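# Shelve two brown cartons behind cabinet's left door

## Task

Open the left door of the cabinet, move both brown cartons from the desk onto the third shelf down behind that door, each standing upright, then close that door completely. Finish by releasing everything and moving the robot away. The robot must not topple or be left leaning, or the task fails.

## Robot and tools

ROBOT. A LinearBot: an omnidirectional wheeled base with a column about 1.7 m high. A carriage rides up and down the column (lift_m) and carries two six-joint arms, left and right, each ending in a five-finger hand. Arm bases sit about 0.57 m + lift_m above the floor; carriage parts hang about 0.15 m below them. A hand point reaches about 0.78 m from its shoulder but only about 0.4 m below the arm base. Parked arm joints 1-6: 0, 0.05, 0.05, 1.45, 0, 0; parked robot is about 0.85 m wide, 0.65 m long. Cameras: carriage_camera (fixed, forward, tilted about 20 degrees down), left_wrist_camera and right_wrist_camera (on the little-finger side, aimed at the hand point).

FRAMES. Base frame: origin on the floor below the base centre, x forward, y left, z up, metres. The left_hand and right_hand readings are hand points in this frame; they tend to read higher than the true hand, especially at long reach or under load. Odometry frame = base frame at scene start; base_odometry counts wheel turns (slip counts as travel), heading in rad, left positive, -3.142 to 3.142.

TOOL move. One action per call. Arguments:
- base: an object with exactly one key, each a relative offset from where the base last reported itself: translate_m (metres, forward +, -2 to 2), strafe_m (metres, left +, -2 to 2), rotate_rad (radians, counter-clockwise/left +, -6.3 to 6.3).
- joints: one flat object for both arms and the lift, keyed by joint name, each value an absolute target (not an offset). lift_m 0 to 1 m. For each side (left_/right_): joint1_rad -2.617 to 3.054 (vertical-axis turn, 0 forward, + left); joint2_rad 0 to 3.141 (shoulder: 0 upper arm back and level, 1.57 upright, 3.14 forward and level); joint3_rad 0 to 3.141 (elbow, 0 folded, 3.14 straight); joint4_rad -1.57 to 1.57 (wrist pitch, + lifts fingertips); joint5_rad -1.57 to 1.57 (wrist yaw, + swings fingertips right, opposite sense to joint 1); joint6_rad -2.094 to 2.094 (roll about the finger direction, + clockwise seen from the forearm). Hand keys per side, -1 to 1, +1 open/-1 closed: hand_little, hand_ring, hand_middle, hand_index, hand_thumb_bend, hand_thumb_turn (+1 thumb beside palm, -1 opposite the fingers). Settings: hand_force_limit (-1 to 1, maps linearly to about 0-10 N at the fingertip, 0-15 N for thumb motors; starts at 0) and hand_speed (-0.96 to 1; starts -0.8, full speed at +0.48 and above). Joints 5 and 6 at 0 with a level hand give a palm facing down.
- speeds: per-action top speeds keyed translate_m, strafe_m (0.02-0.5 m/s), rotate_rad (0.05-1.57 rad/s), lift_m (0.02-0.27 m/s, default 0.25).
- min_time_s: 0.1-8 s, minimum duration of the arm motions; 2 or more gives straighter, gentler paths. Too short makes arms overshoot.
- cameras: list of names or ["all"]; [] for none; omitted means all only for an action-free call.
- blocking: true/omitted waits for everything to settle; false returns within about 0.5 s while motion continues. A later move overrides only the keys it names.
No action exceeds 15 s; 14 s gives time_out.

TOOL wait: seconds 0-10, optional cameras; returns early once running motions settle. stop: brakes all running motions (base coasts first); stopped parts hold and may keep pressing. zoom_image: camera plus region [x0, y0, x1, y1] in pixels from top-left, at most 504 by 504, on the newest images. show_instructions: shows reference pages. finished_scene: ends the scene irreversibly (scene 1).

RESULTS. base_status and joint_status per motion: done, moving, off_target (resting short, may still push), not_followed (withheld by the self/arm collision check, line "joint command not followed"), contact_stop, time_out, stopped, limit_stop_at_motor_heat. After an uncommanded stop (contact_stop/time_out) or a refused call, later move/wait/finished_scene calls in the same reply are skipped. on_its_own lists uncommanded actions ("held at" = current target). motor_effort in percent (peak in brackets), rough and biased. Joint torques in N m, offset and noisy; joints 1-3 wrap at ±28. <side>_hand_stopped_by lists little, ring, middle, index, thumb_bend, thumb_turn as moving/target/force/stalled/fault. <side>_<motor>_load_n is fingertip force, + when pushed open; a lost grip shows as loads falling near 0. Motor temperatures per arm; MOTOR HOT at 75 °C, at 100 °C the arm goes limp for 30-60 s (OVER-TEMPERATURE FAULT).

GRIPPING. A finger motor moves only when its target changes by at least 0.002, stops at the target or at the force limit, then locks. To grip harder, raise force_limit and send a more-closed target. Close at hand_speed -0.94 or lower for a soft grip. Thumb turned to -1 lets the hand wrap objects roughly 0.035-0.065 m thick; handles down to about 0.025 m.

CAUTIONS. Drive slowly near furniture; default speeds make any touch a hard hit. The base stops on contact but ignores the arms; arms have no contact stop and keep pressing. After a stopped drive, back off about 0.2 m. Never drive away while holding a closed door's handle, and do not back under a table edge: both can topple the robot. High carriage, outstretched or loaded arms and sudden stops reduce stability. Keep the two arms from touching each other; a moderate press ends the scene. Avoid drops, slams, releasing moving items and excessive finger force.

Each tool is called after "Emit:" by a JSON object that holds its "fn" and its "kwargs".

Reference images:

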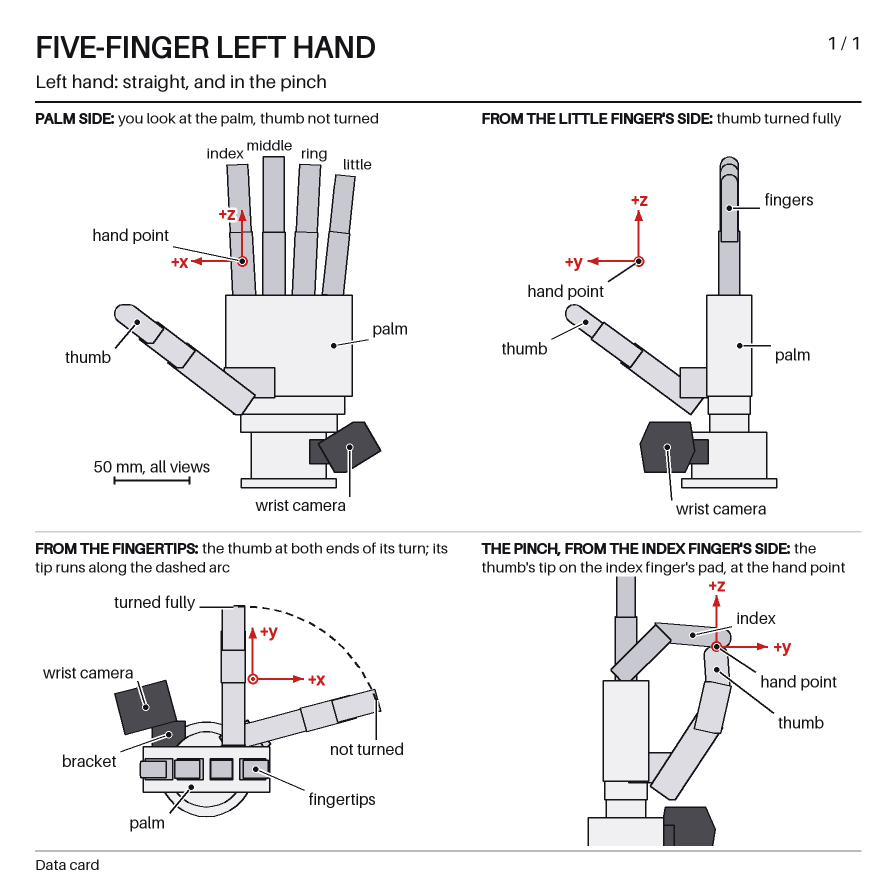

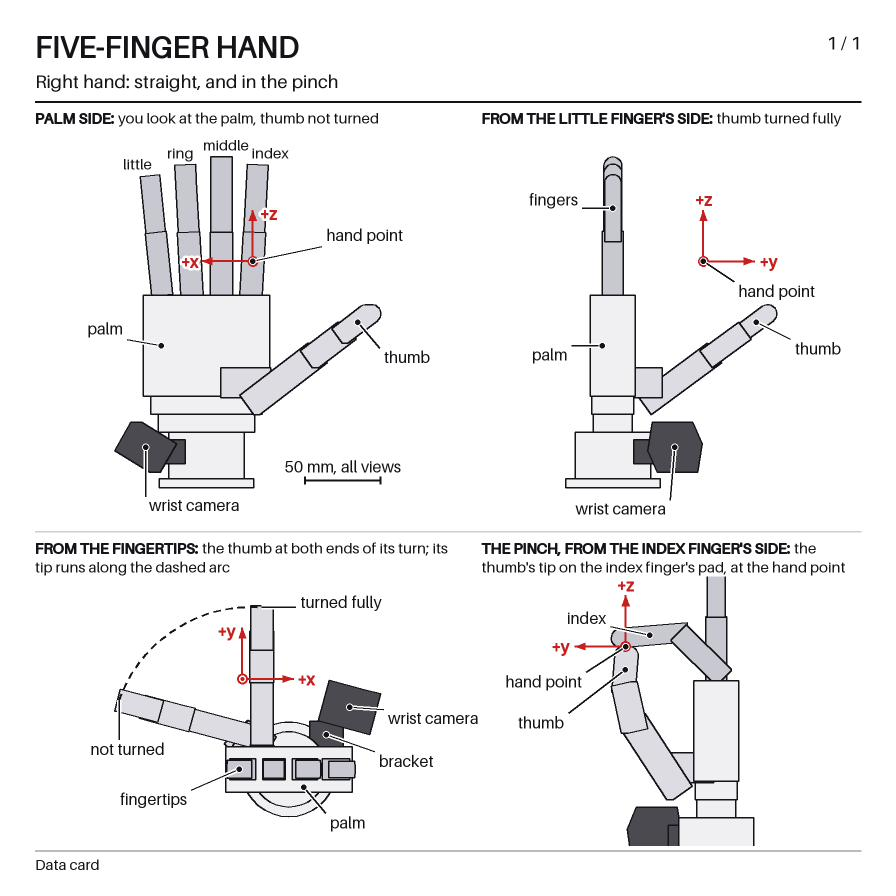

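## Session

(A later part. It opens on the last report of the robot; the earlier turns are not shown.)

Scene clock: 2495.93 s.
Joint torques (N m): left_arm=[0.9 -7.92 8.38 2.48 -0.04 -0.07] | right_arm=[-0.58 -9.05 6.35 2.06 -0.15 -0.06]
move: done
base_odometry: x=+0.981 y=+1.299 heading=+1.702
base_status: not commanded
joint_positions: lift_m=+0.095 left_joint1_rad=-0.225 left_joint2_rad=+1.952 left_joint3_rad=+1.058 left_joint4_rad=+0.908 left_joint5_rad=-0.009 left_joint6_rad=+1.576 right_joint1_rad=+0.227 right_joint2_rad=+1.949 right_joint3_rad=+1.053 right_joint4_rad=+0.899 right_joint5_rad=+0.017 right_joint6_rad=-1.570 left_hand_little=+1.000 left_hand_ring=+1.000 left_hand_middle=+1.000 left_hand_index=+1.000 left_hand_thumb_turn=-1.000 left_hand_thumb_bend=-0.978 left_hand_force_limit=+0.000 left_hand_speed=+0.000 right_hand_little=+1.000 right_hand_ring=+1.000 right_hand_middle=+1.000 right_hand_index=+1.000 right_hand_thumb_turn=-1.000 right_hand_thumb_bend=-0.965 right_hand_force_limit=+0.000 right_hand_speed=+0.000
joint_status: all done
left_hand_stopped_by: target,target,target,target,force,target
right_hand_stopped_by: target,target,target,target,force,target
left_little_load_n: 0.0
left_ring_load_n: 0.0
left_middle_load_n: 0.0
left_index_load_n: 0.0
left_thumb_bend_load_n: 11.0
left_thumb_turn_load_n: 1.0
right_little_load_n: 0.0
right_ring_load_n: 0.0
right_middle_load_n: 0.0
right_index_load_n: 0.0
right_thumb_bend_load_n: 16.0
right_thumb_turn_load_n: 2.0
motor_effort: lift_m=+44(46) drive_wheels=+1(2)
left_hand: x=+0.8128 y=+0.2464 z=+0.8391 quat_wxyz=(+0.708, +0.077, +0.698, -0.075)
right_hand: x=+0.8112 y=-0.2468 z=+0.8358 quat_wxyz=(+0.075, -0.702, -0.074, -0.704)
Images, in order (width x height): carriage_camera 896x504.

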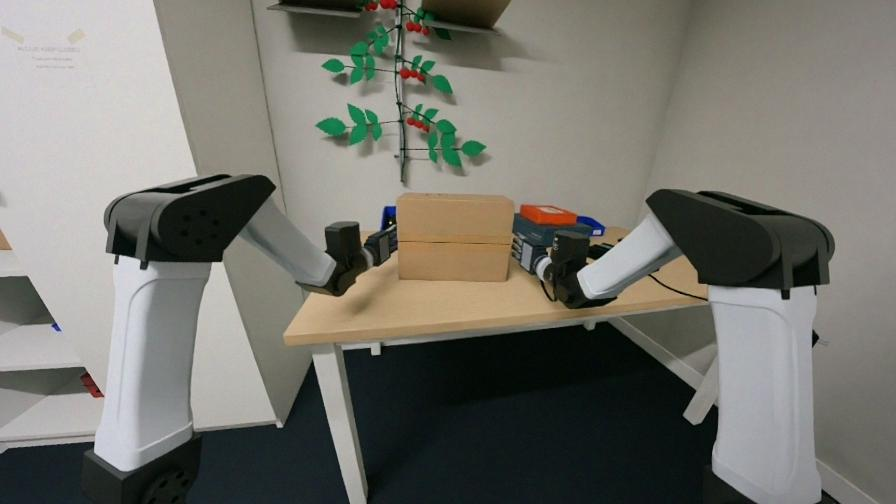

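Emit:
{"fn": "move", "kwargs": {"joints": {"left_joint1_rad": -0.28, "right_joint1_rad": 0.28, "left_joint5_rad": 0.03, "right_joint5_rad": -0.03}, "min_time_s": 3}}

Emit:
{"fn": "move", "kwargs": {"joints": {"left_joint1_rad": -0.34, "right_joint1_rad": 0.34, "left_joint5_rad": 0.2, "right_joint5_rad": -0.2}, "min_time_s": 3, "cameras": ["carriage_camera"]}}

Emit:
{"fn": "zoom_image", "kwargs": {"camera": "carriage_camera", "region": [320, 160, 580, 360]}}

Scene clock: 2503.57 s.
Joint torques (N m): left_arm=[-1.57 -7.98 8.53 2.47 0.41 -0.07] | right_arm=[1.29 -9.02 6.46 2.06 -0.21 -0.06]
Motor temperatures (°C): left_arm=[34 46 46 52 38 25] | right_arm=[33 43 46 53 33 29]
move: off_target
base_odometry: x=+0.981 y=+1.299 heading=+1.702
base_status: not commanded
joint_positions: lift_m=+0.095 left_joint1_rad=-0.258 left_joint2_rad=+1.952 left_joint3_rad=+1.058 left_joint4_rad=+0.908 left_joint5_rad=-0.018 left_joint6_rad=+1.576 right_joint1_rad=+0.265 right_joint2_rad=+1.949 right_joint3_rad=+1.053 right_joint4_rad=+0.899 right_joint5_rad=-0.008 right_joint6_rad=-1.570 left_hand_little=+1.000 left_hand_ring=+1.000 left_hand_middle=+1.000 left_hand_index=+1.000 left_hand_thumb_turn=-1.000 left_hand_thumb_bend=-0.978 left_hand_force_limit=+0.000 left_hand_speed=+0.000 right_hand_little=+1.000 right_hand_ring=+1.000 right_hand_middle=+1.000 right_hand_index=+1.000 right_hand_thumb_turn=-1.000 right_hand_thumb_bend=-0.965 right_hand_force_limit=+0.000 right_hand_speed=+0.000
joint_status: left_joint1_rad off_target (ended at -0.258, target -0.280); left_joint5_rad off_target (ended at -0.018, target +0.030); the others done
left_hand_stopped_by: target,target,target,target,force,target
right_hand_stopped_by: target,target,target,target,force,target
left_little_load_n: 0.0
left_ring_load_n: 0.0
left_middle_load_n: -2.5
left_index_load_n: 0.0
left_thumb_bend_load_n: 10.5
left_thumb_turn_load_n: 1.0
right_little_load_n: 0.0
right_ring_load_n: 0.0
right_middle_load_n: -1.0
right_index_load_n: 0.0
right_thumb_bend_load_n: 16.0
right_thumb_turn_load_n: 2.0
motor_effort: lift_m=+44(46) drive_wheels=+1(2)
left_hand: x=+0.8101 y=+0.2289 z=+0.8391 quat_wxyz=(+0.707, +0.086, +0.697, -0.083)
right_hand: x=+0.8084 y=-0.2197 z=+0.8359 quat_wxyz=(+0.096, -0.699, -0.096, -0.702)
pictures: none

Scene clock: 2506.87 s.
Joint torques (N m): left_arm=[-5.72 -7.82 8.55 2.48 1.96 -0.11] | right_arm=[6.04 -8.95 6.48 2.06 -1.73 -0.07]
move: off_target
base_odometry: x=+0.981 y=+1.299 heading=+1.702
base_status: not commanded
joint_positions: lift_m=+0.095 left_joint1_rad=-0.270 left_joint2_rad=+1.952 left_joint3_rad=+1.058 left_joint4_rad=+0.908 left_joint5_rad=-0.018 left_joint6_rad=+1.576 right_joint1_rad=+0.268 right_joint2_rad=+1.949 right_joint3_rad=+1.053 right_joint4_rad=+0.899 right_joint5_rad=-0.008 right_joint6_rad=-1.570 left_hand_little=+1.000 left_hand_ring=+1.000 left_hand_middle=+0.999 left_hand_index=+1.000 left_hand_thumb_turn=-1.000 left_hand_thumb_bend=-0.978 left_hand_force_limit=+0.000 left_hand_speed=+0.000 right_hand_little=+1.000 right_hand_ring=+1.000 right_hand_middle=+0.999 right_hand_index=+1.000 right_hand_thumb_turn=-1.000 right_hand_thumb_bend=-0.965 right_hand_force_limit=+0.000 right_hand_speed=+0.000
joint_status: left_joint1_rad off_target (ended at -0.270, target -0.340); left_joint5_rad off_target (ended at -0.018, target +0.200); right_joint1_rad off_target (ended at +0.268, target +0.340); right_joint5_rad off_target (ended at -0.008, target -0.200)
left_hand_stopped_by: target,target,target,target,force,target
right_hand_stopped_by: target,target,target,target,force,target
left_little_load_n: 0.0
left_ring_load_n: -2.5
left_middle_load_n: -6.0
left_index_load_n: -1.0
left_thumb_bend_load_n: 10.5
left_thumb_turn_load_n: 1.0
right_little_load_n: 0.0
right_ring_load_n: -1.5
right_middle_load_n: -7.0
right_index_load_n: 0.0
right_thumb_bend_load_n: 16.0
right_thumb_turn_load_n: 2.0
motor_effort: lift_m=+45(45) drive_wheels=+1(2)
left_hand: x=+0.8090 y=+0.2219 z=+0.8391 quat_wxyz=(+0.707, +0.090, +0.696, -0.087)
right_hand: x=+0.8080 y=-0.2177 z=+0.8359 quat_wxyz=(+0.098, -0.699, -0.097, -0.702)
Images, in order (width x height): carriage_camera 896x504.

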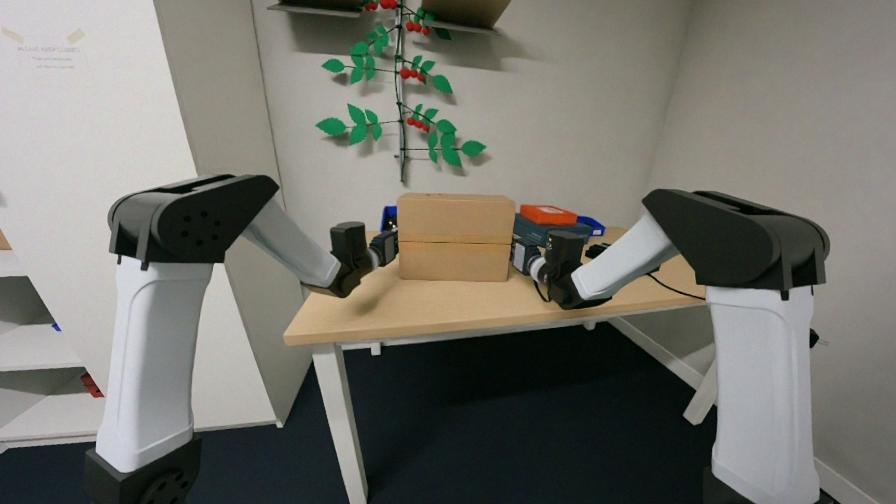

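Scaled by 1.938 from the camera's image (finer frame: 1280x720).

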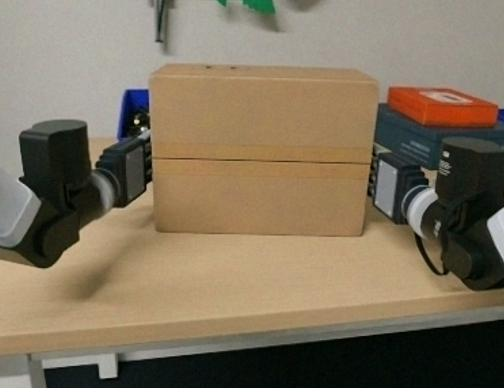

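Emit:
{"fn": "move", "kwargs": {"joints": {"left_joint1_rad": -0.355, "right_joint1_rad": 0.355, "left_joint5_rad": 0.26, "right_joint5_rad": -0.26}, "min_time_s": 2}}

Emit:
{"fn": "move", "kwargs": {"joints": {"lift_m": 0.12}, "speeds": {"lift_m": 0.02}, "cameras": ["carriage_camera"]}}

Emit:
{"fn": "zoom_image", "kwargs": {"camera": "carriage_camera", "region": [320, 160, 580, 360]}}

Scene clock: 2514.10 s.
Joint torques (N m): left_arm=[-7.25 -7.99 8.42 2.44 2.51 -0.05] | right_arm=[7.25 -8.96 6.48 2.03 -2.22 -0.05]
move: off_target
base_odometry: x=+0.981 y=+1.299 heading=+1.702
base_status: not commanded
joint_positions: lift_m=+0.095 left_joint1_rad=-0.270 left_joint2_rad=+1.952 left_joint3_rad=+1.058 left_joint4_rad=+0.908 left_joint5_rad=-0.012 left_joint6_rad=+1.576 right_joint1_rad=+0.268 right_joint2_rad=+1.949 right_joint3_rad=+1.053 right_joint4_rad=+0.899 right_joint5_rad=-0.014 right_joint6_rad=-1.570 left_hand_little=+1.000 left_hand_ring=+1.000 left_hand_middle=+0.999 left_hand_index=+1.000 left_hand_thumb_turn=-1.000 left_hand_thumb_bend=-0.978 left_hand_force_limit=+0.000 left_hand_speed=+0.000 right_hand_little=+1.000 right_hand_ring=+1.000 right_hand_middle=+0.999 right_hand_index=+1.000 right_hand_thumb_turn=-1.000 right_hand_thumb_bend=-0.965 right_hand_force_limit=+0.000 right_hand_speed=+0.000
joint_status: left_joint1_rad off_target (ended at -0.270, target -0.355); left_joint5_rad off_target (ended at -0.012, target +0.260); right_joint1_rad off_target (ended at +0.268, target +0.355); right_joint5_rad off_target (ended at -0.014, target -0.260)
left_hand_stopped_by: target,target,target,target,force,target
right_hand_stopped_by: target,target,target,target,force,target
left_little_load_n: 0.0
left_ring_load_n: -3.0
left_middle_load_n: -7.5
left_index_load_n: -2.0
left_thumb_bend_load_n: 11.0
left_thumb_turn_load_n: 1.0
right_little_load_n: 0.0
right_ring_load_n: -2.5
right_middle_load_n: -9.0
right_index_load_n: 0.0
right_thumb_bend_load_n: 16.0
right_thumb_turn_load_n: 2.5
motor_effort: lift_m=+45(45) drive_wheels=+1(2)
left_hand: x=+0.8091 y=+0.2206 z=+0.8391 quat_wxyz=(+0.706, +0.092, +0.696, -0.090)
right_hand: x=+0.8080 y=-0.2165 z=+0.8359 quat_wxyz=(+0.100, -0.699, -0.099, -0.701)
pictures: none

Scene clock: 2515.67 s.
Joint torques (N m): left_arm=[-7.17 -7.91 8.43 3.26 2.43 -0.05] | right_arm=[7.32 -9.03 6.54 2.71 -2.21 -0.07]
move: done
base_odometry: x=+0.981 y=+1.299 heading=+1.702
base_status: not commanded
joint_positions: lift_m=+0.120 left_joint1_rad=-0.270 left_joint2_rad=+1.952 left_joint3_rad=+1.058 left_joint4_rad=+0.841 left_joint5_rad=-0.006 left_joint6_rad=+1.576 right_joint1_rad=+0.268 right_joint2_rad=+1.949 right_joint3_rad=+1.053 right_joint4_rad=+0.831 right_joint5_rad=-0.014 right_joint6_rad=-1.570 left_hand_little=+1.000 left_hand_ring=+1.000 left_hand_middle=+0.999 left_hand_index=+1.000 left_hand_thumb_turn=-1.000 left_hand_thumb_bend=-0.978 left_hand_force_limit=+0.000 left_hand_speed=+0.000 right_hand_little=+1.000 right_hand_ring=+1.000 right_hand_middle=+0.999 right_hand_index=+1.000 right_hand_thumb_turn=-1.000 right_hand_thumb_bend=-0.965 right_hand_force_limit=+0.000 right_hand_speed=+0.000
joint_status: all done
left_hand_stopped_by: target,target,target,target,force,target
right_hand_stopped_by: target,target,target,target,force,target
left_little_load_n: 0.0
left_ring_load_n: -4.0
left_middle_load_n: -7.5
left_index_load_n: -0.5
left_thumb_bend_load_n: 11.0
left_thumb_turn_load_n: 1.0
right_little_load_n: 0.0
right_ring_load_n: -4.5
right_middle_load_n: -8.5
right_index_load_n: 0.0
right_thumb_bend_load_n: 16.0
right_thumb_turn_load_n: 2.5
motor_effort: lift_m=+46(50) drive_wheels=+1(2)
left_hand: x=+0.8068 y=+0.2201 z=+0.8461 quat_wxyz=(+0.682, +0.097, +0.719, -0.088)
right_hand: x=+0.8055 y=-0.2172 z=+0.8426 quat_wxyz=(+0.097, -0.722, -0.102, -0.677)
Images, in order (width x height): carriage_camera 896x504.

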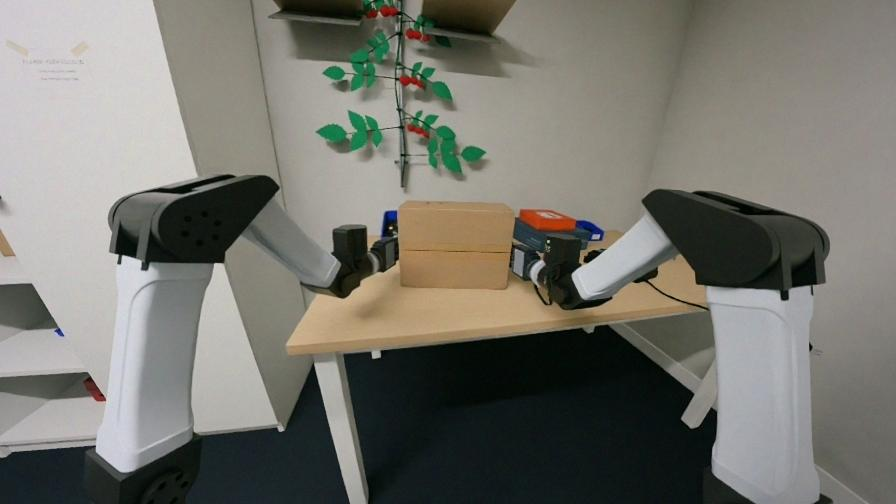

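Scaled by 1.938 from the camera's image (finer frame: 1280x720).

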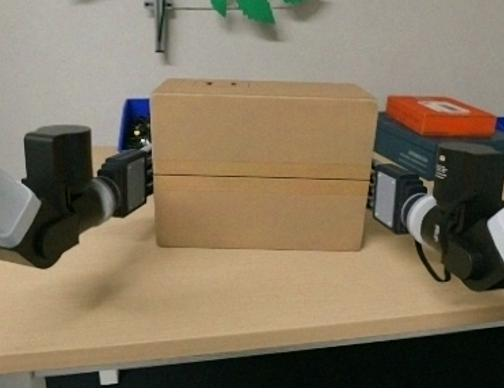

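Emit:
{"fn": "move", "kwargs": {"joints": {"lift_m": 0.145}, "speeds": {"lift_m": 0.02}, "cameras": ["carriage_camera"]}}

Emit:
{"fn": "zoom_image", "kwargs": {"camera": "carriage_camera", "region": [320, 160, 580, 360]}}

Scene clock: 2519.70 s.
Joint torques (N m): left_arm=[-6.89 -7.95 8.5 3.51 2.44 -0.08] | right_arm=[7.38 -8.96 6.41 3.07 -2.21 -0.08]
Motor temperatures (°C): left_arm=[34 46 46 54 40 25] | right_arm=[33 43 46 55 35 29]
move: done
base_odometry: x=+0.981 y=+1.299 heading=+1.702
base_status: not commanded
joint_positions: lift_m=+0.145 left_joint1_rad=-0.270 left_joint2_rad=+1.952 left_joint3_rad=+1.058 left_joint4_rad=+0.809 left_joint5_rad=-0.004 left_joint6_rad=+1.576 right_joint1_rad=+0.268 right_joint2_rad=+1.949 right_joint3_rad=+1.053 right_joint4_rad=+0.796 right_joint5_rad=-0.014 right_joint6_rad=-1.570 left_hand_little=+1.000 left_hand_ring=+1.000 left_hand_middle=+0.999 left_hand_index=+1.000 left_hand_thumb_turn=-1.000 left_hand_thumb_bend=-0.978 left_hand_force_limit=+0.000 left_hand_speed=+0.000 right_hand_little=+1.000 right_hand_ring=+0.999 right_hand_middle=+0.999 right_hand_index=+1.000 right_hand_thumb_turn=-1.000 right_hand_thumb_bend=-0.965 right_hand_force_limit=+0.000 right_hand_speed=+0.000
joint_status: all done
left_hand_stopped_by: target,target,target,target,force,target
right_hand_stopped_by: target,target,target,target,force,target
left_little_load_n: 0.0
left_ring_load_n: -4.0
left_middle_load_n: -7.5
left_index_load_n: -0.5
left_thumb_bend_load_n: 10.5
left_thumb_turn_load_n: 1.5
right_little_load_n: 0.0
right_ring_load_n: -5.5
right_middle_load_n: -7.0
right_index_load_n: 0.0
right_thumb_bend_load_n: 16.0
right_thumb_turn_load_n: 2.0
motor_effort: lift_m=+46(50) drive_wheels=+1(2)
left_hand: x=+0.8053 y=+0.2199 z=+0.8627 quat_wxyz=(+0.671, +0.100, +0.730, -0.088)
right_hand: x=+0.8037 y=-0.2177 z=+0.8582 quat_wxyz=(+0.095, -0.734, -0.103, -0.664)
Images, in order (width x height): carriage_camera 896x504.

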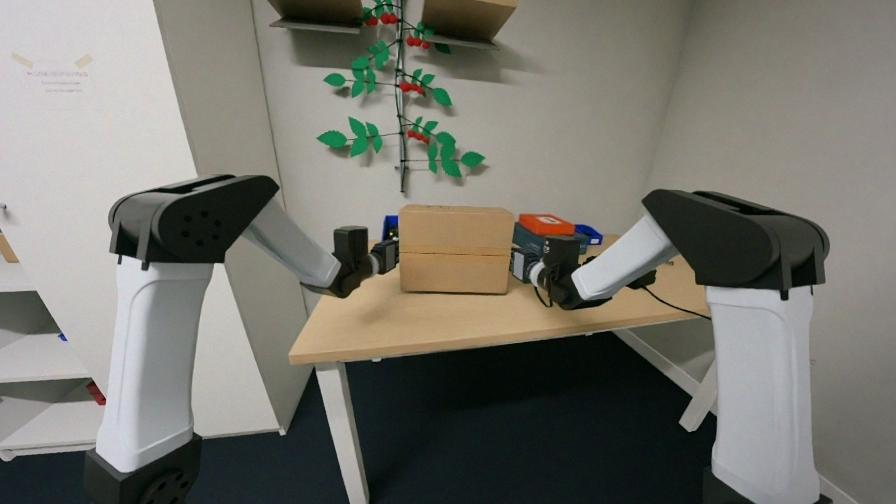

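Scaled by 1.938 from the camera's image (finer frame: 1280x720).

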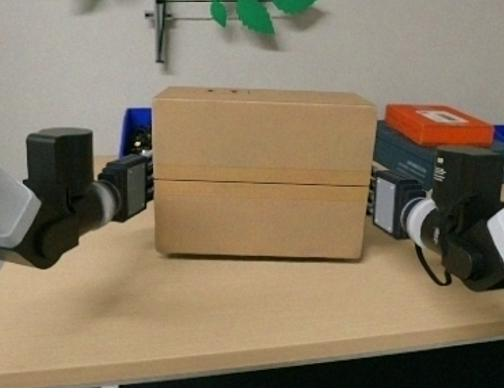

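Emit:
{"fn": "move", "kwargs": {"joints": {"lift_m": 0.205, "left_joint4_rad": 0.97, "right_joint4_rad": 0.97}, "speeds": {"lift_m": 0.03}, "min_time_s": 2, "cameras": ["carriage_camera"]}}

Emit:
{"fn": "zoom_image", "kwargs": {"camera": "carriage_camera", "region": [320, 160, 580, 360]}}

Scene clock: 2530.20 s.
Joint torques (N m): left_arm=[-6.86 -8.02 8.58 3.6 2.43 -0.03] | right_arm=[7.34 -9.1 6.49 3.09 -2.26 -0.07]
Motor temperatures (°C): left_arm=[35 46 46 56 42 25] | right_arm=[34 43 46 56 37 29]
move: off_target
base_odometry: x=+0.981 y=+1.299 heading=+1.702
base_status: not commanded
joint_positions: lift_m=+0.205 left_joint1_rad=-0.270 left_joint2_rad=+1.955 left_joint3_rad=+1.058 left_joint4_rad=+0.865 left_joint5_rad=-0.004 left_joint6_rad=+1.576 right_joint1_rad=+0.268 right_joint2_rad=+1.949 right_joint3_rad=+1.053 right_joint4_rad=+0.849 right_joint5_rad=-0.011 right_joint6_rad=-1.570 left_hand_little=+1.000 left_hand_ring=+1.000 left_hand_middle=+0.999 left_hand_index=+1.000 left_hand_thumb_turn=-1.000 left_hand_thumb_bend=-0.978 left_hand_force_limit=+0.000 left_hand_speed=+0.000 right_hand_little=+1.000 right_hand_ring=+0.999 right_hand_middle=+0.999 right_hand_index=+1.000 right_hand_thumb_turn=-1.000 right_hand_thumb_bend=-0.965 right_hand_force_limit=+0.000 right_hand_speed=+0.000
joint_status: left_joint4_rad off_target (ended at +0.865, target +0.970); right_joint4_rad off_target (ended at +0.849, target +0.970); the others done
left_hand_stopped_by: target,target,target,target,force,target
right_hand_stopped_by: target,target,target,target,force,target
left_little_load_n: 0.0
left_ring_load_n: -3.5
left_middle_load_n: -7.5
left_index_load_n: -1.0
left_thumb_bend_load_n: 11.0
left_thumb_turn_load_n: 1.0
right_little_load_n: 0.0
right_ring_load_n: -4.5
right_middle_load_n: -8.5
right_index_load_n: 0.0
right_thumb_bend_load_n: 16.0
right_thumb_turn_load_n: 2.5
motor_effort: lift_m=+46(52) drive_wheels=+1(2)
left_hand: x=+0.8079 y=+0.2192 z=+0.9360 quat_wxyz=(+0.690, +0.097, +0.712, -0.090)
right_hand: x=+0.8063 y=-0.2175 z=+0.9322 quat_wxyz=(+0.097, -0.717, -0.100, -0.684)
Images, in order (width x height): carriage_camera 896x504.

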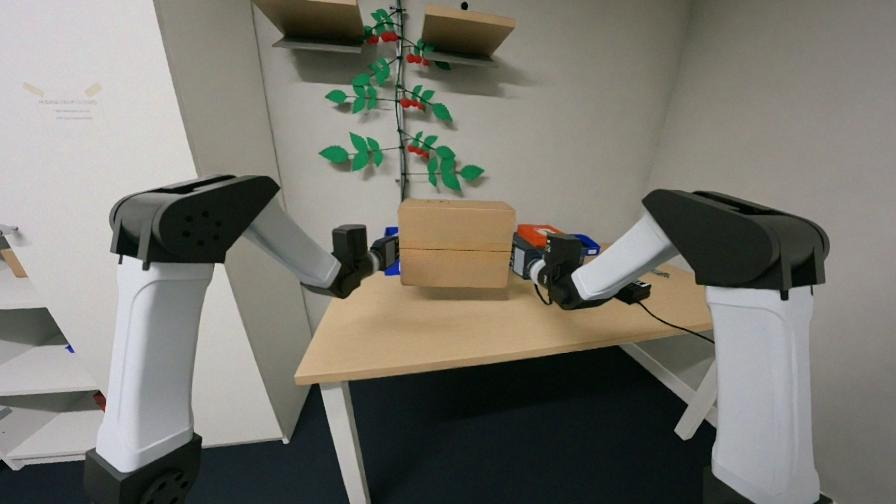

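Scaled by 1.938 from the camera's image (finer frame: 1280x720).

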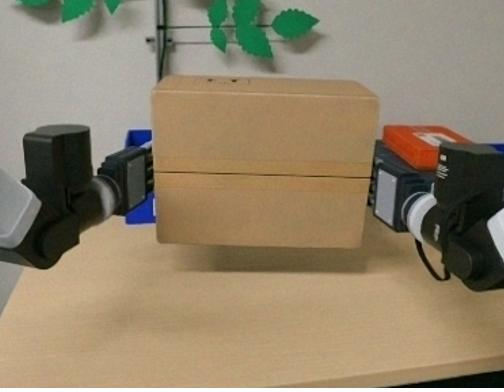

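Emit:
{"fn": "move", "kwargs": {"cameras": ["all"]}}

Scene clock: 2558.50 s.
Joint torques (N m): left_arm=[-7.09 -8.17 8.53 3.6 2.46 -0.05] | right_arm=[7.34 -9.02 6.42 3.13 -2.22 -0.08]
Motor temperatures (°C): left_arm=[36 46 46 62 46 25] | right_arm=[35 43 46 66 39 29]
base_odometry: x=+0.981 y=+1.299 heading=+1.702
base_status: not commanded
joint_positions: lift_m=+0.205 left_joint1_rad=-0.270 left_joint2_rad=+1.955 left_joint3_rad=+1.058 left_joint4_rad=+0.865 left_joint5_rad=-0.004 left_joint6_rad=+1.576 right_joint1_rad=+0.268 right_joint2_rad=+1.949 right_joint3_rad=+1.053 right_joint4_rad=+0.849 right_joint5_rad=-0.011 right_joint6_rad=-1.570 left_hand_little=+1.000 left_hand_ring=+1.000 left_hand_middle=+0.999 left_hand_index=+1.000 left_hand_thumb_turn=-1.000 left_hand_thumb_bend=-0.978 left_hand_force_limit=+0.000 left_hand_speed=+0.000 right_hand_little=+1.000 right_hand_ring=+0.999 right_hand_middle=+0.999 right_hand_index=+1.000 right_hand_thumb_turn=-1.000 right_hand_thumb_bend=-0.965 right_hand_force_limit=+0.000 right_hand_speed=+0.000
joint_status: left_joint4_rad off_target (ended at +0.865, target +0.970); right_joint4_rad off_target (ended at +0.849, target +0.970); the others done
left_hand_stopped_by: target,target,target,target,force,target
right_hand_stopped_by: target,target,target,target,force,target
left_little_load_n: 0.0
left_ring_load_n: -3.5
left_middle_load_n: -7.5
left_index_load_n: -1.5
left_thumb_bend_load_n: 10.5
left_thumb_turn_load_n: 1.5
right_little_load_n: 0.0
right_ring_load_n: -4.5
right_middle_load_n: -8.5
right_index_load_n: 0.0
right_thumb_bend_load_n: 16.0
right_thumb_turn_load_n: 2.5
motor_effort: lift_m=+46(52) drive_wheels=+0(2)
left_hand: x=+0.8079 y=+0.2192 z=+0.9360 quat_wxyz=(+0.690, +0.097, +0.712, -0.090) (m; base frame)
right_hand: x=+0.8063 y=-0.2175 z=+0.9322 quat_wxyz=(+0.097, -0.717, -0.100, -0.684) (m; base frame)
pictures: carriage_camera, left_wrist_camera, right_wrist_camera
Images, in order (width x height): carriage_camera 896x504, left_wrist_camera 896x504, right_wrist_camera 896x504.

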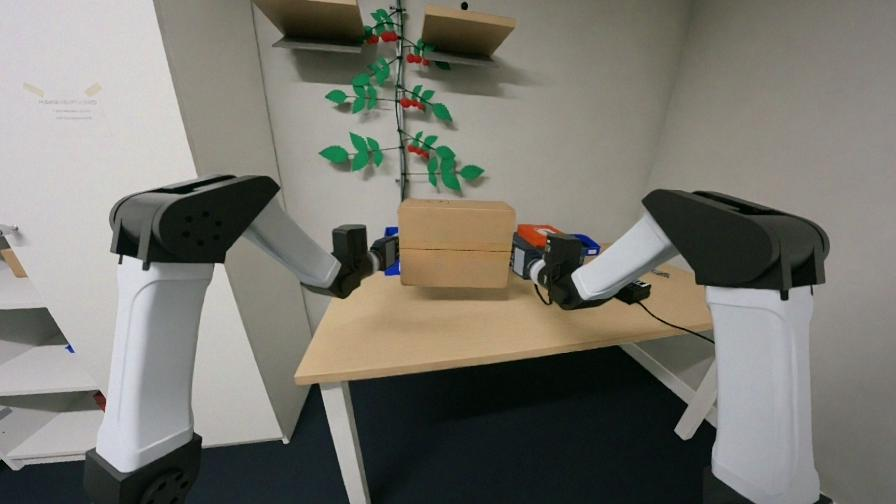

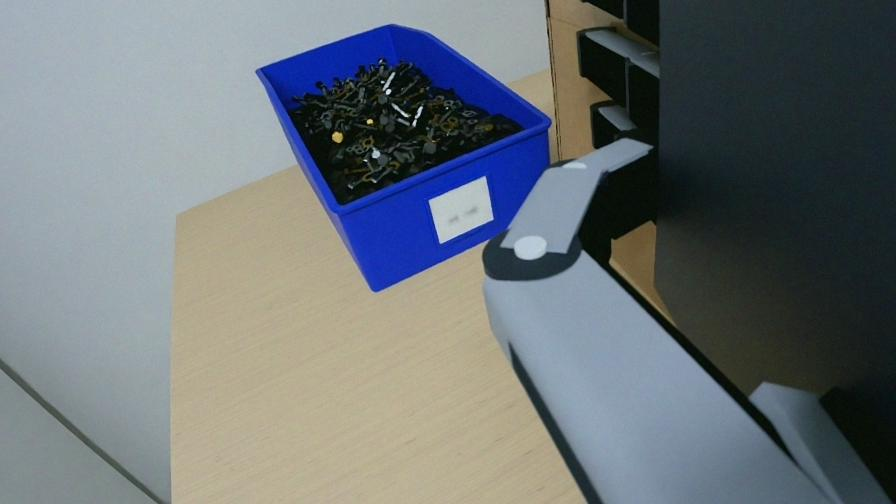

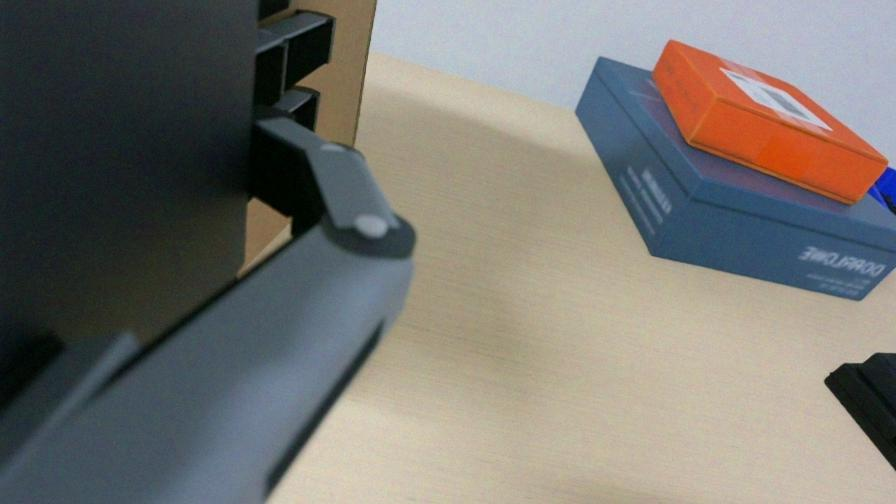

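Emit:
{"fn": "move", "kwargs": {"joints": {"lift_m": 0.25}, "speeds": {"lift_m": 0.03}}}

Emit:
{"fn": "move", "kwargs": {"joints": {"left_joint4_rad": 1.5, "right_joint4_rad": 1.5}, "min_time_s": 5, "cameras": ["carriage_camera"]}}

Scene clock: 2565.30 s.
Joint torques (N m): left_arm=[-6.86 -8.16 8.57 3.52 2.44 -0.05] | right_arm=[7.34 -8.81 6.52 3.06 -2.21 -0.08]
Motor temperatures (°C): left_arm=[36 46 46 63 46 25] | right_arm=[35 43 46 67 40 29]
move: done
base_odometry: x=+0.981 y=+1.299 heading=+1.702
base_status: not commanded
joint_positions: lift_m=+0.250 left_joint1_rad=-0.270 left_joint2_rad=+1.955 left_joint3_rad=+1.058 left_joint4_rad=+0.869 left_joint5_rad=-0.004 left_joint6_rad=+1.576 right_joint1_rad=+0.268 right_joint2_rad=+1.949 right_joint3_rad=+1.053 right_joint4_rad=+0.852 right_joint5_rad=-0.011 right_joint6_rad=-1.570 left_hand_little=+1.000 left_hand_ring=+1.000 left_hand_middle=+0.999 left_hand_index=+1.000 left_hand_thumb_turn=-1.000 left_hand_thumb_bend=-0.978 left_hand_force_limit=+0.000 left_hand_speed=+0.000 right_hand_little=+1.000 right_hand_ring=+0.999 right_hand_middle=+0.999 right_hand_index=+1.000 right_hand_thumb_turn=-1.000 right_hand_thumb_bend=-0.965 right_hand_force_limit=+0.000 right_hand_speed=+0.000
joint_status: all done
left_hand_stopped_by: target,target,target,target,force,target
right_hand_stopped_by: target,target,target,target,force,target
left_little_load_n: 0.0
left_ring_load_n: -3.5
left_middle_load_n: -7.5
left_index_load_n: -1.5
left_thumb_bend_load_n: 10.5
left_thumb_turn_load_n: 1.0
right_little_load_n: 0.0
right_ring_load_n: -4.5
right_middle_load_n: -9.0
right_index_load_n: 0.0
right_thumb_bend_load_n: 16.0
right_thumb_turn_load_n: 2.5
motor_effort: lift_m=+47(52) drive_wheels=+1(2)
left_hand: x=+0.8080 y=+0.2191 z=+0.9818 quat_wxyz=(+0.691, +0.097, +0.710, -0.090)
right_hand: x=+0.8063 y=-0.2176 z=+0.9779 quat_wxyz=(+0.097, -0.715, -0.100, -0.685)
pictures: none

Scene clock: 2570.60 s.
Joint torques (N m): left_arm=[-6.04 -7.94 8.06 2.71 2.19 -0.23] | right_arm=[7.34 -8.66 6.16 2.39 -2.27 0.12]
Motor temperatures (°C): left_arm=[36 45 46 62 47 25] | right_arm=[35 43 46 66 40 29]
move: off_target
base_odometry: x=+0.981 y=+1.299 heading=+1.702
base_status: not commanded
joint_positions: lift_m=+0.250 left_joint1_rad=-0.282 left_joint2_rad=+1.955 left_joint3_rad=+1.058 left_joint4_rad=+1.431 left_joint5_rad=+0.024 left_joint6_rad=+1.592 right_joint1_rad=+0.268 right_joint2_rad=+1.949 right_joint3_rad=+1.053 right_joint4_rad=+1.417 right_joint5_rad=-0.010 right_joint6_rad=-1.584 left_hand_little=+1.000 left_hand_ring=+1.000 left_hand_middle=+1.000 left_hand_index=+0.999 left_hand_thumb_turn=-1.000 left_hand_thumb_bend=-0.978 left_hand_force_limit=+0.000 left_hand_speed=+0.000 right_hand_little=+1.000 right_hand_ring=+1.000 right_hand_middle=+0.999 right_hand_index=+0.999 right_hand_thumb_turn=-1.000 right_hand_thumb_bend=-0.965 right_hand_force_limit=+0.000 right_hand_speed=+0.000
joint_status: left_joint4_rad off_target (ended at +1.431, target +1.500); right_joint4_rad off_target (ended at +1.417, target +1.500)
left_hand_stopped_by: target,target,target,target,force,target
right_hand_stopped_by: target,target,target,target,force,target
left_little_load_n: 0.0
left_ring_load_n: 0.0
left_middle_load_n: -2.5
left_index_load_n: -7.5
left_thumb_bend_load_n: 11.0
left_thumb_turn_load_n: 1.0
right_little_load_n: 0.0
right_ring_load_n: 0.0
right_middle_load_n: -4.0
right_index_load_n: -8.5
right_thumb_bend_load_n: 16.0
right_thumb_turn_load_n: 2.0
motor_effort: lift_m=+46(48) drive_wheels=+1(2)
left_hand: x=+0.7863 y=+0.2132 z=+1.1317 quat_wxyz=(+0.861, +0.085, +0.488, -0.118)
right_hand: x=+0.7880 y=-0.2234 z=+1.1282 quat_wxyz=(+0.112, -0.496, -0.074, -0.858)
Images, in order (width x height): carriage_camera 896x504.

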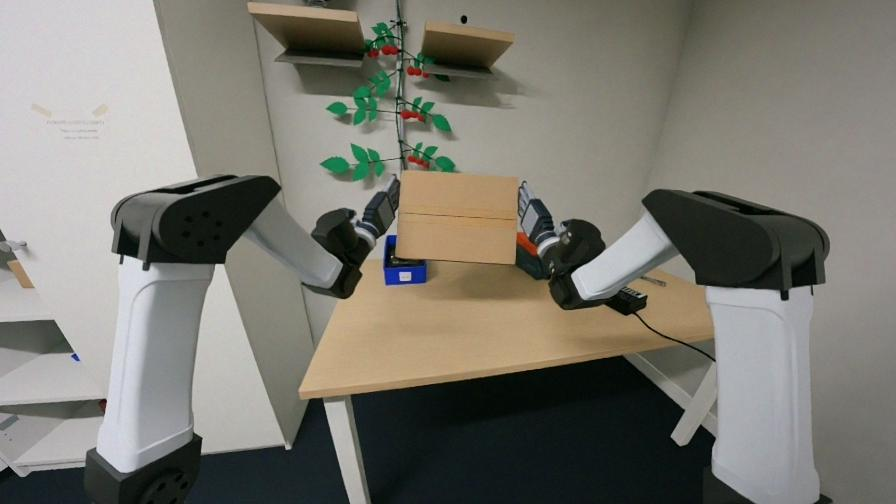

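Emit:
{"fn": "zoom_image", "kwargs": {"camera": "carriage_camera", "region": [340, 140, 600, 320]}}

Scaled by 1.938 from the camera's image (finer frame: 1280x720).

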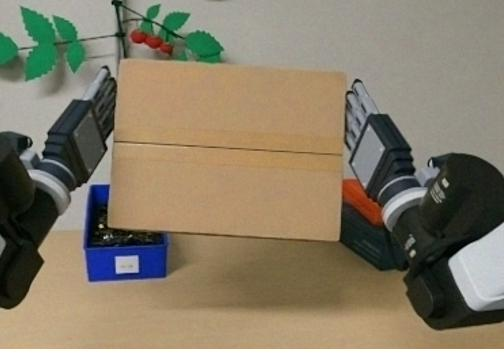

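Emit:
{"fn": "move", "kwargs": {"cameras": ["all"]}}

Emit:
{"fn": "zoom_image", "kwargs": {"camera": "carriage_camera", "region": [370, 150, 550, 280]}}

Scene clock: 2603.47 s.
Joint torques (N m): left_arm=[-5.97 -7.92 8.14 2.68 2.23 -0.2] | right_arm=[7.28 -8.7 6.12 2.37 -2.28 0.1]
Motor temperatures (°C): left_arm=[36 45 45 55 47 25] | right_arm=[35 43 46 59 41 29]
base_odometry: x=+0.981 y=+1.299 heading=+1.702
base_status: not commanded
joint_positions: lift_m=+0.250 left_joint1_rad=-0.282 left_joint2_rad=+1.955 left_joint3_rad=+1.058 left_joint4_rad=+1.431 left_joint5_rad=+0.024 left_joint6_rad=+1.592 right_joint1_rad=+0.268 right_joint2_rad=+1.949 right_joint3_rad=+1.053 right_joint4_rad=+1.417 right_joint5_rad=-0.010 right_joint6_rad=-1.584 left_hand_little=+1.000 left_hand_ring=+1.000 left_hand_middle=+1.000 left_hand_index=+0.999 left_hand_thumb_turn=-1.000 left_hand_thumb_bend=-0.978 left_hand_force_limit=+0.000 left_hand_speed=+0.000 right_hand_little=+1.000 right_hand_ring=+1.000 right_hand_middle=+0.999 right_hand_index=+0.999 right_hand_thumb_turn=-1.000 right_hand_thumb_bend=-0.965 right_hand_force_limit=+0.000 right_hand_speed=+0.000
joint_status: left_joint4_rad off_target (ended at +1.431, target +1.500); right_joint4_rad off_target (ended at +1.417, target +1.500)
left_hand_stopped_by: target,target,target,target,force,target
right_hand_stopped_by: target,target,target,target,force,target
left_little_load_n: 0.0
left_ring_load_n: 0.0
left_middle_load_n: -2.5
left_index_load_n: -7.5
left_thumb_bend_load_n: 10.5
left_thumb_turn_load_n: 1.0
right_little_load_n: 0.0
right_ring_load_n: 0.0
right_middle_load_n: -4.0
right_index_load_n: -9.0
right_thumb_bend_load_n: 15.5
right_thumb_turn_load_n: 2.0
motor_effort: lift_m=+45(48) drive_wheels=+1(2)
left_hand: x=+0.7863 y=+0.2132 z=+1.1318 quat_wxyz=(+0.861, +0.085, +0.488, -0.118) (m; base frame)
right_hand: x=+0.7879 y=-0.2234 z=+1.1283 quat_wxyz=(+0.112, -0.496, -0.074, -0.858) (m; base frame)
pictures: carriage_camera, left_wrist_camera, right_wrist_camera
Images, in order (width x height): carriage_camera 896x504, left_wrist_camera 896x504, right_wrist_camera 896x504.

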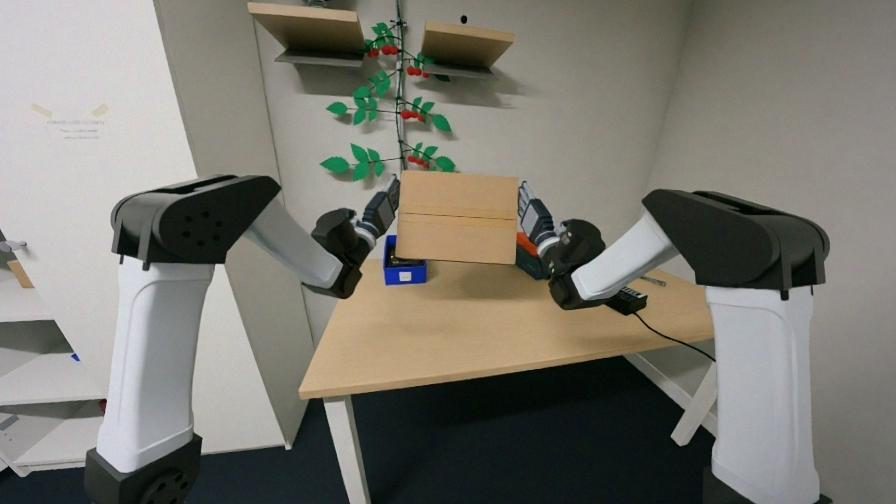

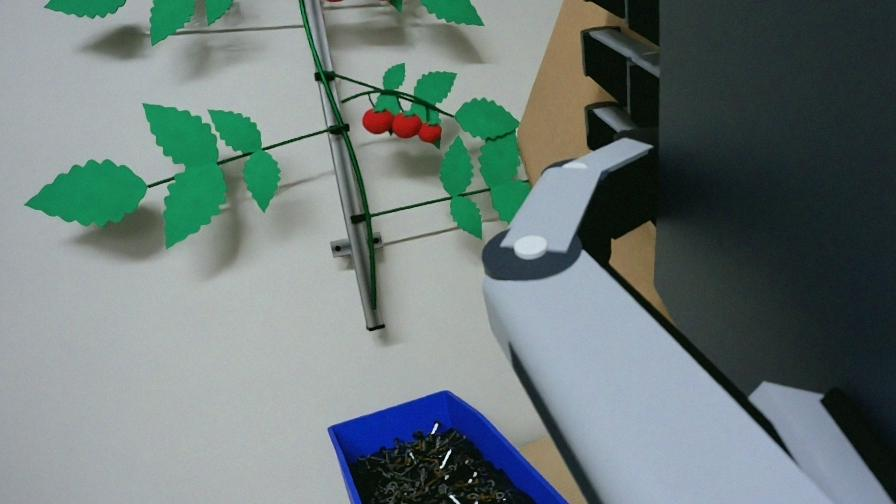

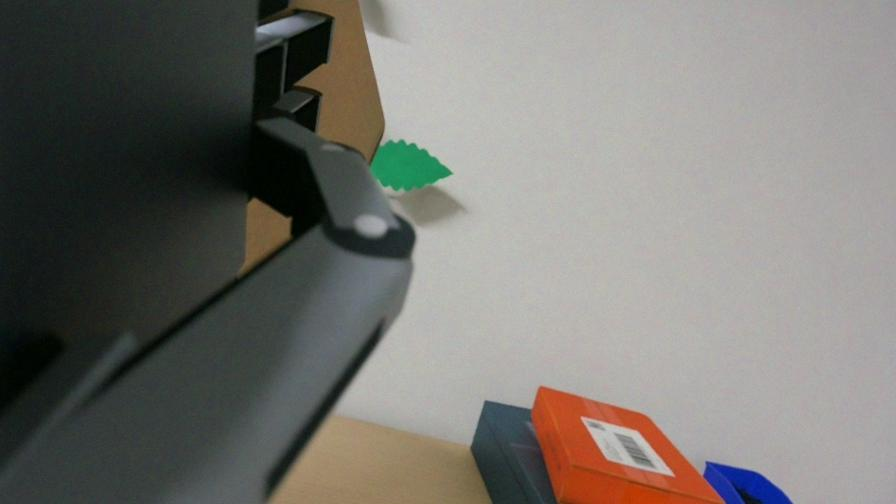

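Scaled by 2.800 from the camera's image (finer frame: 1280x720).

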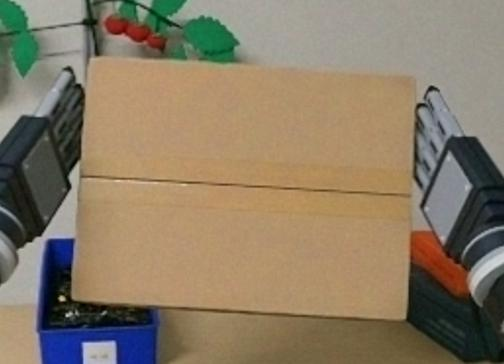

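Emit:
{"fn": "move", "kwargs": {"joints": {"left_joint4_rad": 1.2, "right_joint4_rad": 1.22}, "min_time_s": 3, "cameras": ["carriage_camera"]}}

Emit:
{"fn": "zoom_image", "kwargs": {"camera": "carriage_camera", "region": [340, 150, 580, 320]}}

Scene clock: 2633.07 s.
Joint torques (N m): left_arm=[-6.16 -8.18 8.38 3.11 2.48 -0.25] | right_arm=[7.34 -8.98 6.34 2.67 -2.41 0.11]
Motor temperatures (°C): left_arm=[36 45 45 54 47 25] | right_arm=[35 43 46 58 42 29]
move: off_target
base_odometry: x=+0.981 y=+1.299 heading=+1.702
base_status: not commanded
joint_positions: lift_m=+0.250 left_joint1_rad=-0.282 left_joint2_rad=+1.955 left_joint3_rad=+1.058 left_joint4_rad=+1.128 left_joint5_rad=-0.006 left_joint6_rad=+1.594 right_joint1_rad=+0.268 right_joint2_rad=+1.949 right_joint3_rad=+1.053 right_joint4_rad=+1.137 right_joint5_rad=+0.003 right_joint6_rad=-1.585 left_hand_little=+1.000 left_hand_ring=+1.000 left_hand_middle=+0.999 left_hand_index=+0.999 left_hand_thumb_turn=-1.000 left_hand_thumb_bend=-0.978 left_hand_force_limit=+0.000 left_hand_speed=+0.000 right_hand_little=+1.000 right_hand_ring=+1.000 right_hand_middle=+0.999 right_hand_index=+0.999 right_hand_thumb_turn=-1.000 right_hand_thumb_bend=-0.965 right_hand_force_limit=+0.000 right_hand_speed=+0.000
joint_status: left_joint4_rad off_target (ended at +1.128, target +1.200); right_joint4_rad off_target (ended at +1.137, target +1.220)
left_hand_stopped_by: target,target,target,target,force,target
right_hand_stopped_by: target,target,target,target,force,target
left_little_load_n: 0.0
left_ring_load_n: -0.5
left_middle_load_n: -7.0
left_index_load_n: -5.0
left_thumb_bend_load_n: 11.0
left_thumb_turn_load_n: 1.0
right_little_load_n: 0.0
right_ring_load_n: 0.0
right_middle_load_n: -9.5
right_index_load_n: -5.5
right_thumb_bend_load_n: 16.0
right_thumb_turn_load_n: 2.5
motor_effort: lift_m=+46(48) drive_wheels=+1(2)
left_hand: x=+0.8076 y=+0.2131 z=+1.0526 quat_wxyz=(+0.778, +0.092, +0.614, -0.099)
right_hand: x=+0.8073 y=-0.2207 z=+1.0552 quat_wxyz=(+0.098, -0.611, -0.086, -0.781)
Images, in order (width x height): carriage_camera 896x504.

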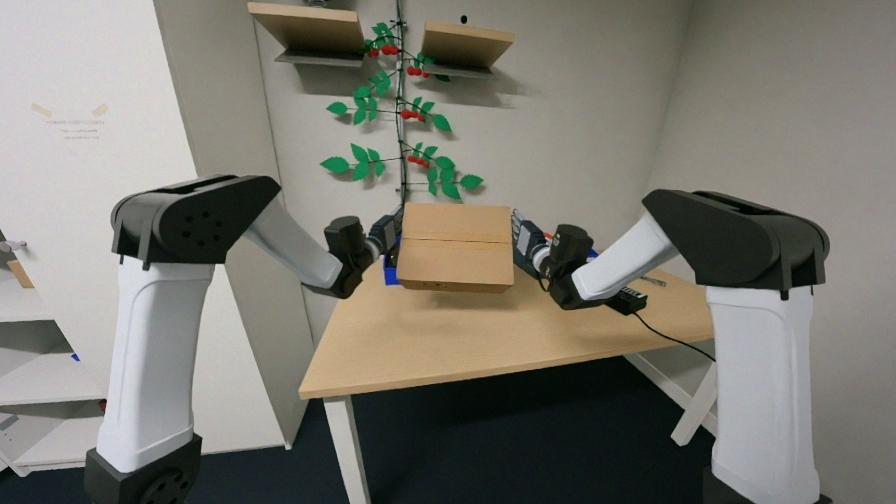

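Scaled by 2.100 from the camera's image (finer frame: 1280x720).

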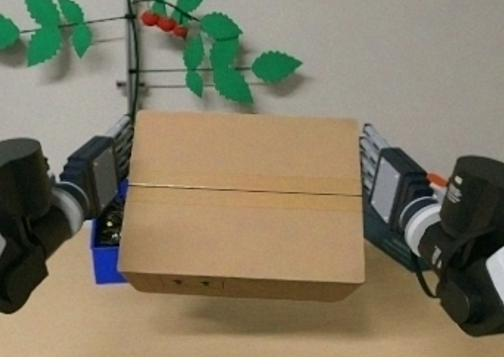

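Emit:
{"fn": "move", "kwargs": {"joints": {"left_joint4_rad": 0.95, "right_joint4_rad": 0.96}, "min_time_s": 3, "cameras": ["carriage_camera"]}}

Emit:
{"fn": "zoom_image", "kwargs": {"camera": "carriage_camera", "region": [360, 170, 550, 310]}}

Scene clock: 2648.57 s.
Joint torques (N m): left_arm=[-6.01 -8.13 8.7 3.44 2.47 -0.07] | right_arm=[7.34 -8.96 6.43 2.84 -2.42 0.11]
Motor temperatures (°C): left_arm=[36 45 45 58 48 25] | right_arm=[35 43 46 60 43 29]
move: off_target
base_odometry: x=+0.981 y=+1.299 heading=+1.702
base_status: not commanded
joint_positions: lift_m=+0.250 left_joint1_rad=-0.282 left_joint2_rad=+1.955 left_joint3_rad=+1.058 left_joint4_rad=+0.855 left_joint5_rad=-0.010 left_joint6_rad=+1.578 right_joint1_rad=+0.268 right_joint2_rad=+1.949 right_joint3_rad=+1.053 right_joint4_rad=+0.867 right_joint5_rad=+0.008 right_joint6_rad=-1.583 left_hand_little=+1.000 left_hand_ring=+1.000 left_hand_middle=+0.999 left_hand_index=+1.000 left_hand_thumb_turn=-1.000 left_hand_thumb_bend=-0.978 left_hand_force_limit=+0.000 left_hand_speed=+0.000 right_hand_little=+1.000 right_hand_ring=+0.999 right_hand_middle=+0.999 right_hand_index=+1.000 right_hand_thumb_turn=-1.000 right_hand_thumb_bend=-0.965 right_hand_force_limit=+0.000 right_hand_speed=+0.000
joint_status: left_joint4_rad off_target (ended at +0.855, target +0.950); right_joint4_rad off_target (ended at +0.867, target +0.960)
left_hand_stopped_by: target,target,target,target,force,target
right_hand_stopped_by: target,target,target,target,force,target
left_little_load_n: 0.0
left_ring_load_n: -4.5
left_middle_load_n: -7.0
left_index_load_n: -1.0
left_thumb_bend_load_n: 11.0
left_thumb_turn_load_n: 1.5
right_little_load_n: 0.0
right_ring_load_n: -5.0
right_middle_load_n: -9.0
right_index_load_n: 0.0
right_thumb_bend_load_n: 16.0
right_thumb_turn_load_n: 2.0
motor_effort: lift_m=+47(48) drive_wheels=+1(2)
left_hand: x=+0.8064 y=+0.2138 z=+0.9784 quat_wxyz=(+0.686, +0.101, +0.715, -0.091)
right_hand: x=+0.8068 y=-0.2218 z=+0.9826 quat_wxyz=(+0.086, -0.711, -0.097, -0.691)
Images, in order (width x height): carriage_camera 896x504.

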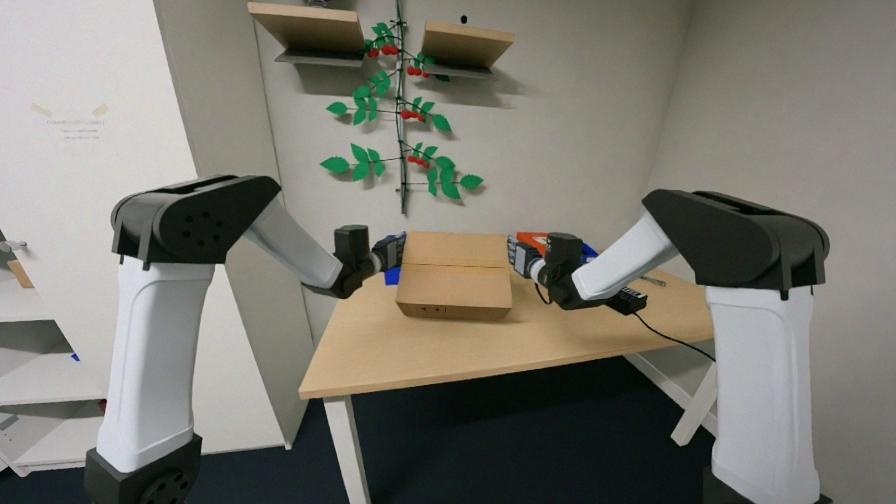

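Scaled by 2.653 from the camera's image (finer frame: 1280x720).

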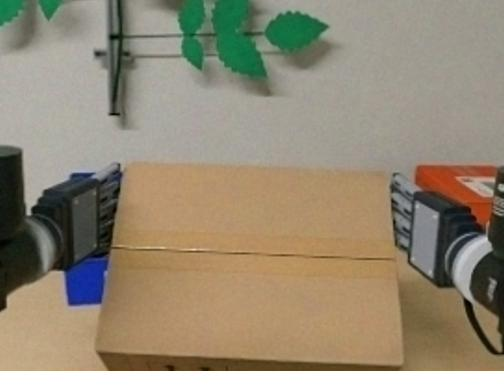

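Emit:
{"fn": "zoom_image", "kwargs": {"camera": "carriage_camera", "region": [385, 290, 525, 335]}}

Scaled by 3.600 from the camera's image (finer frame: 1280x720).

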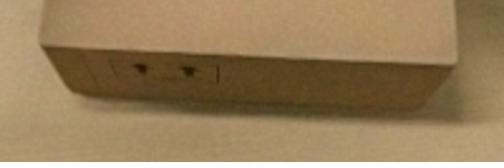

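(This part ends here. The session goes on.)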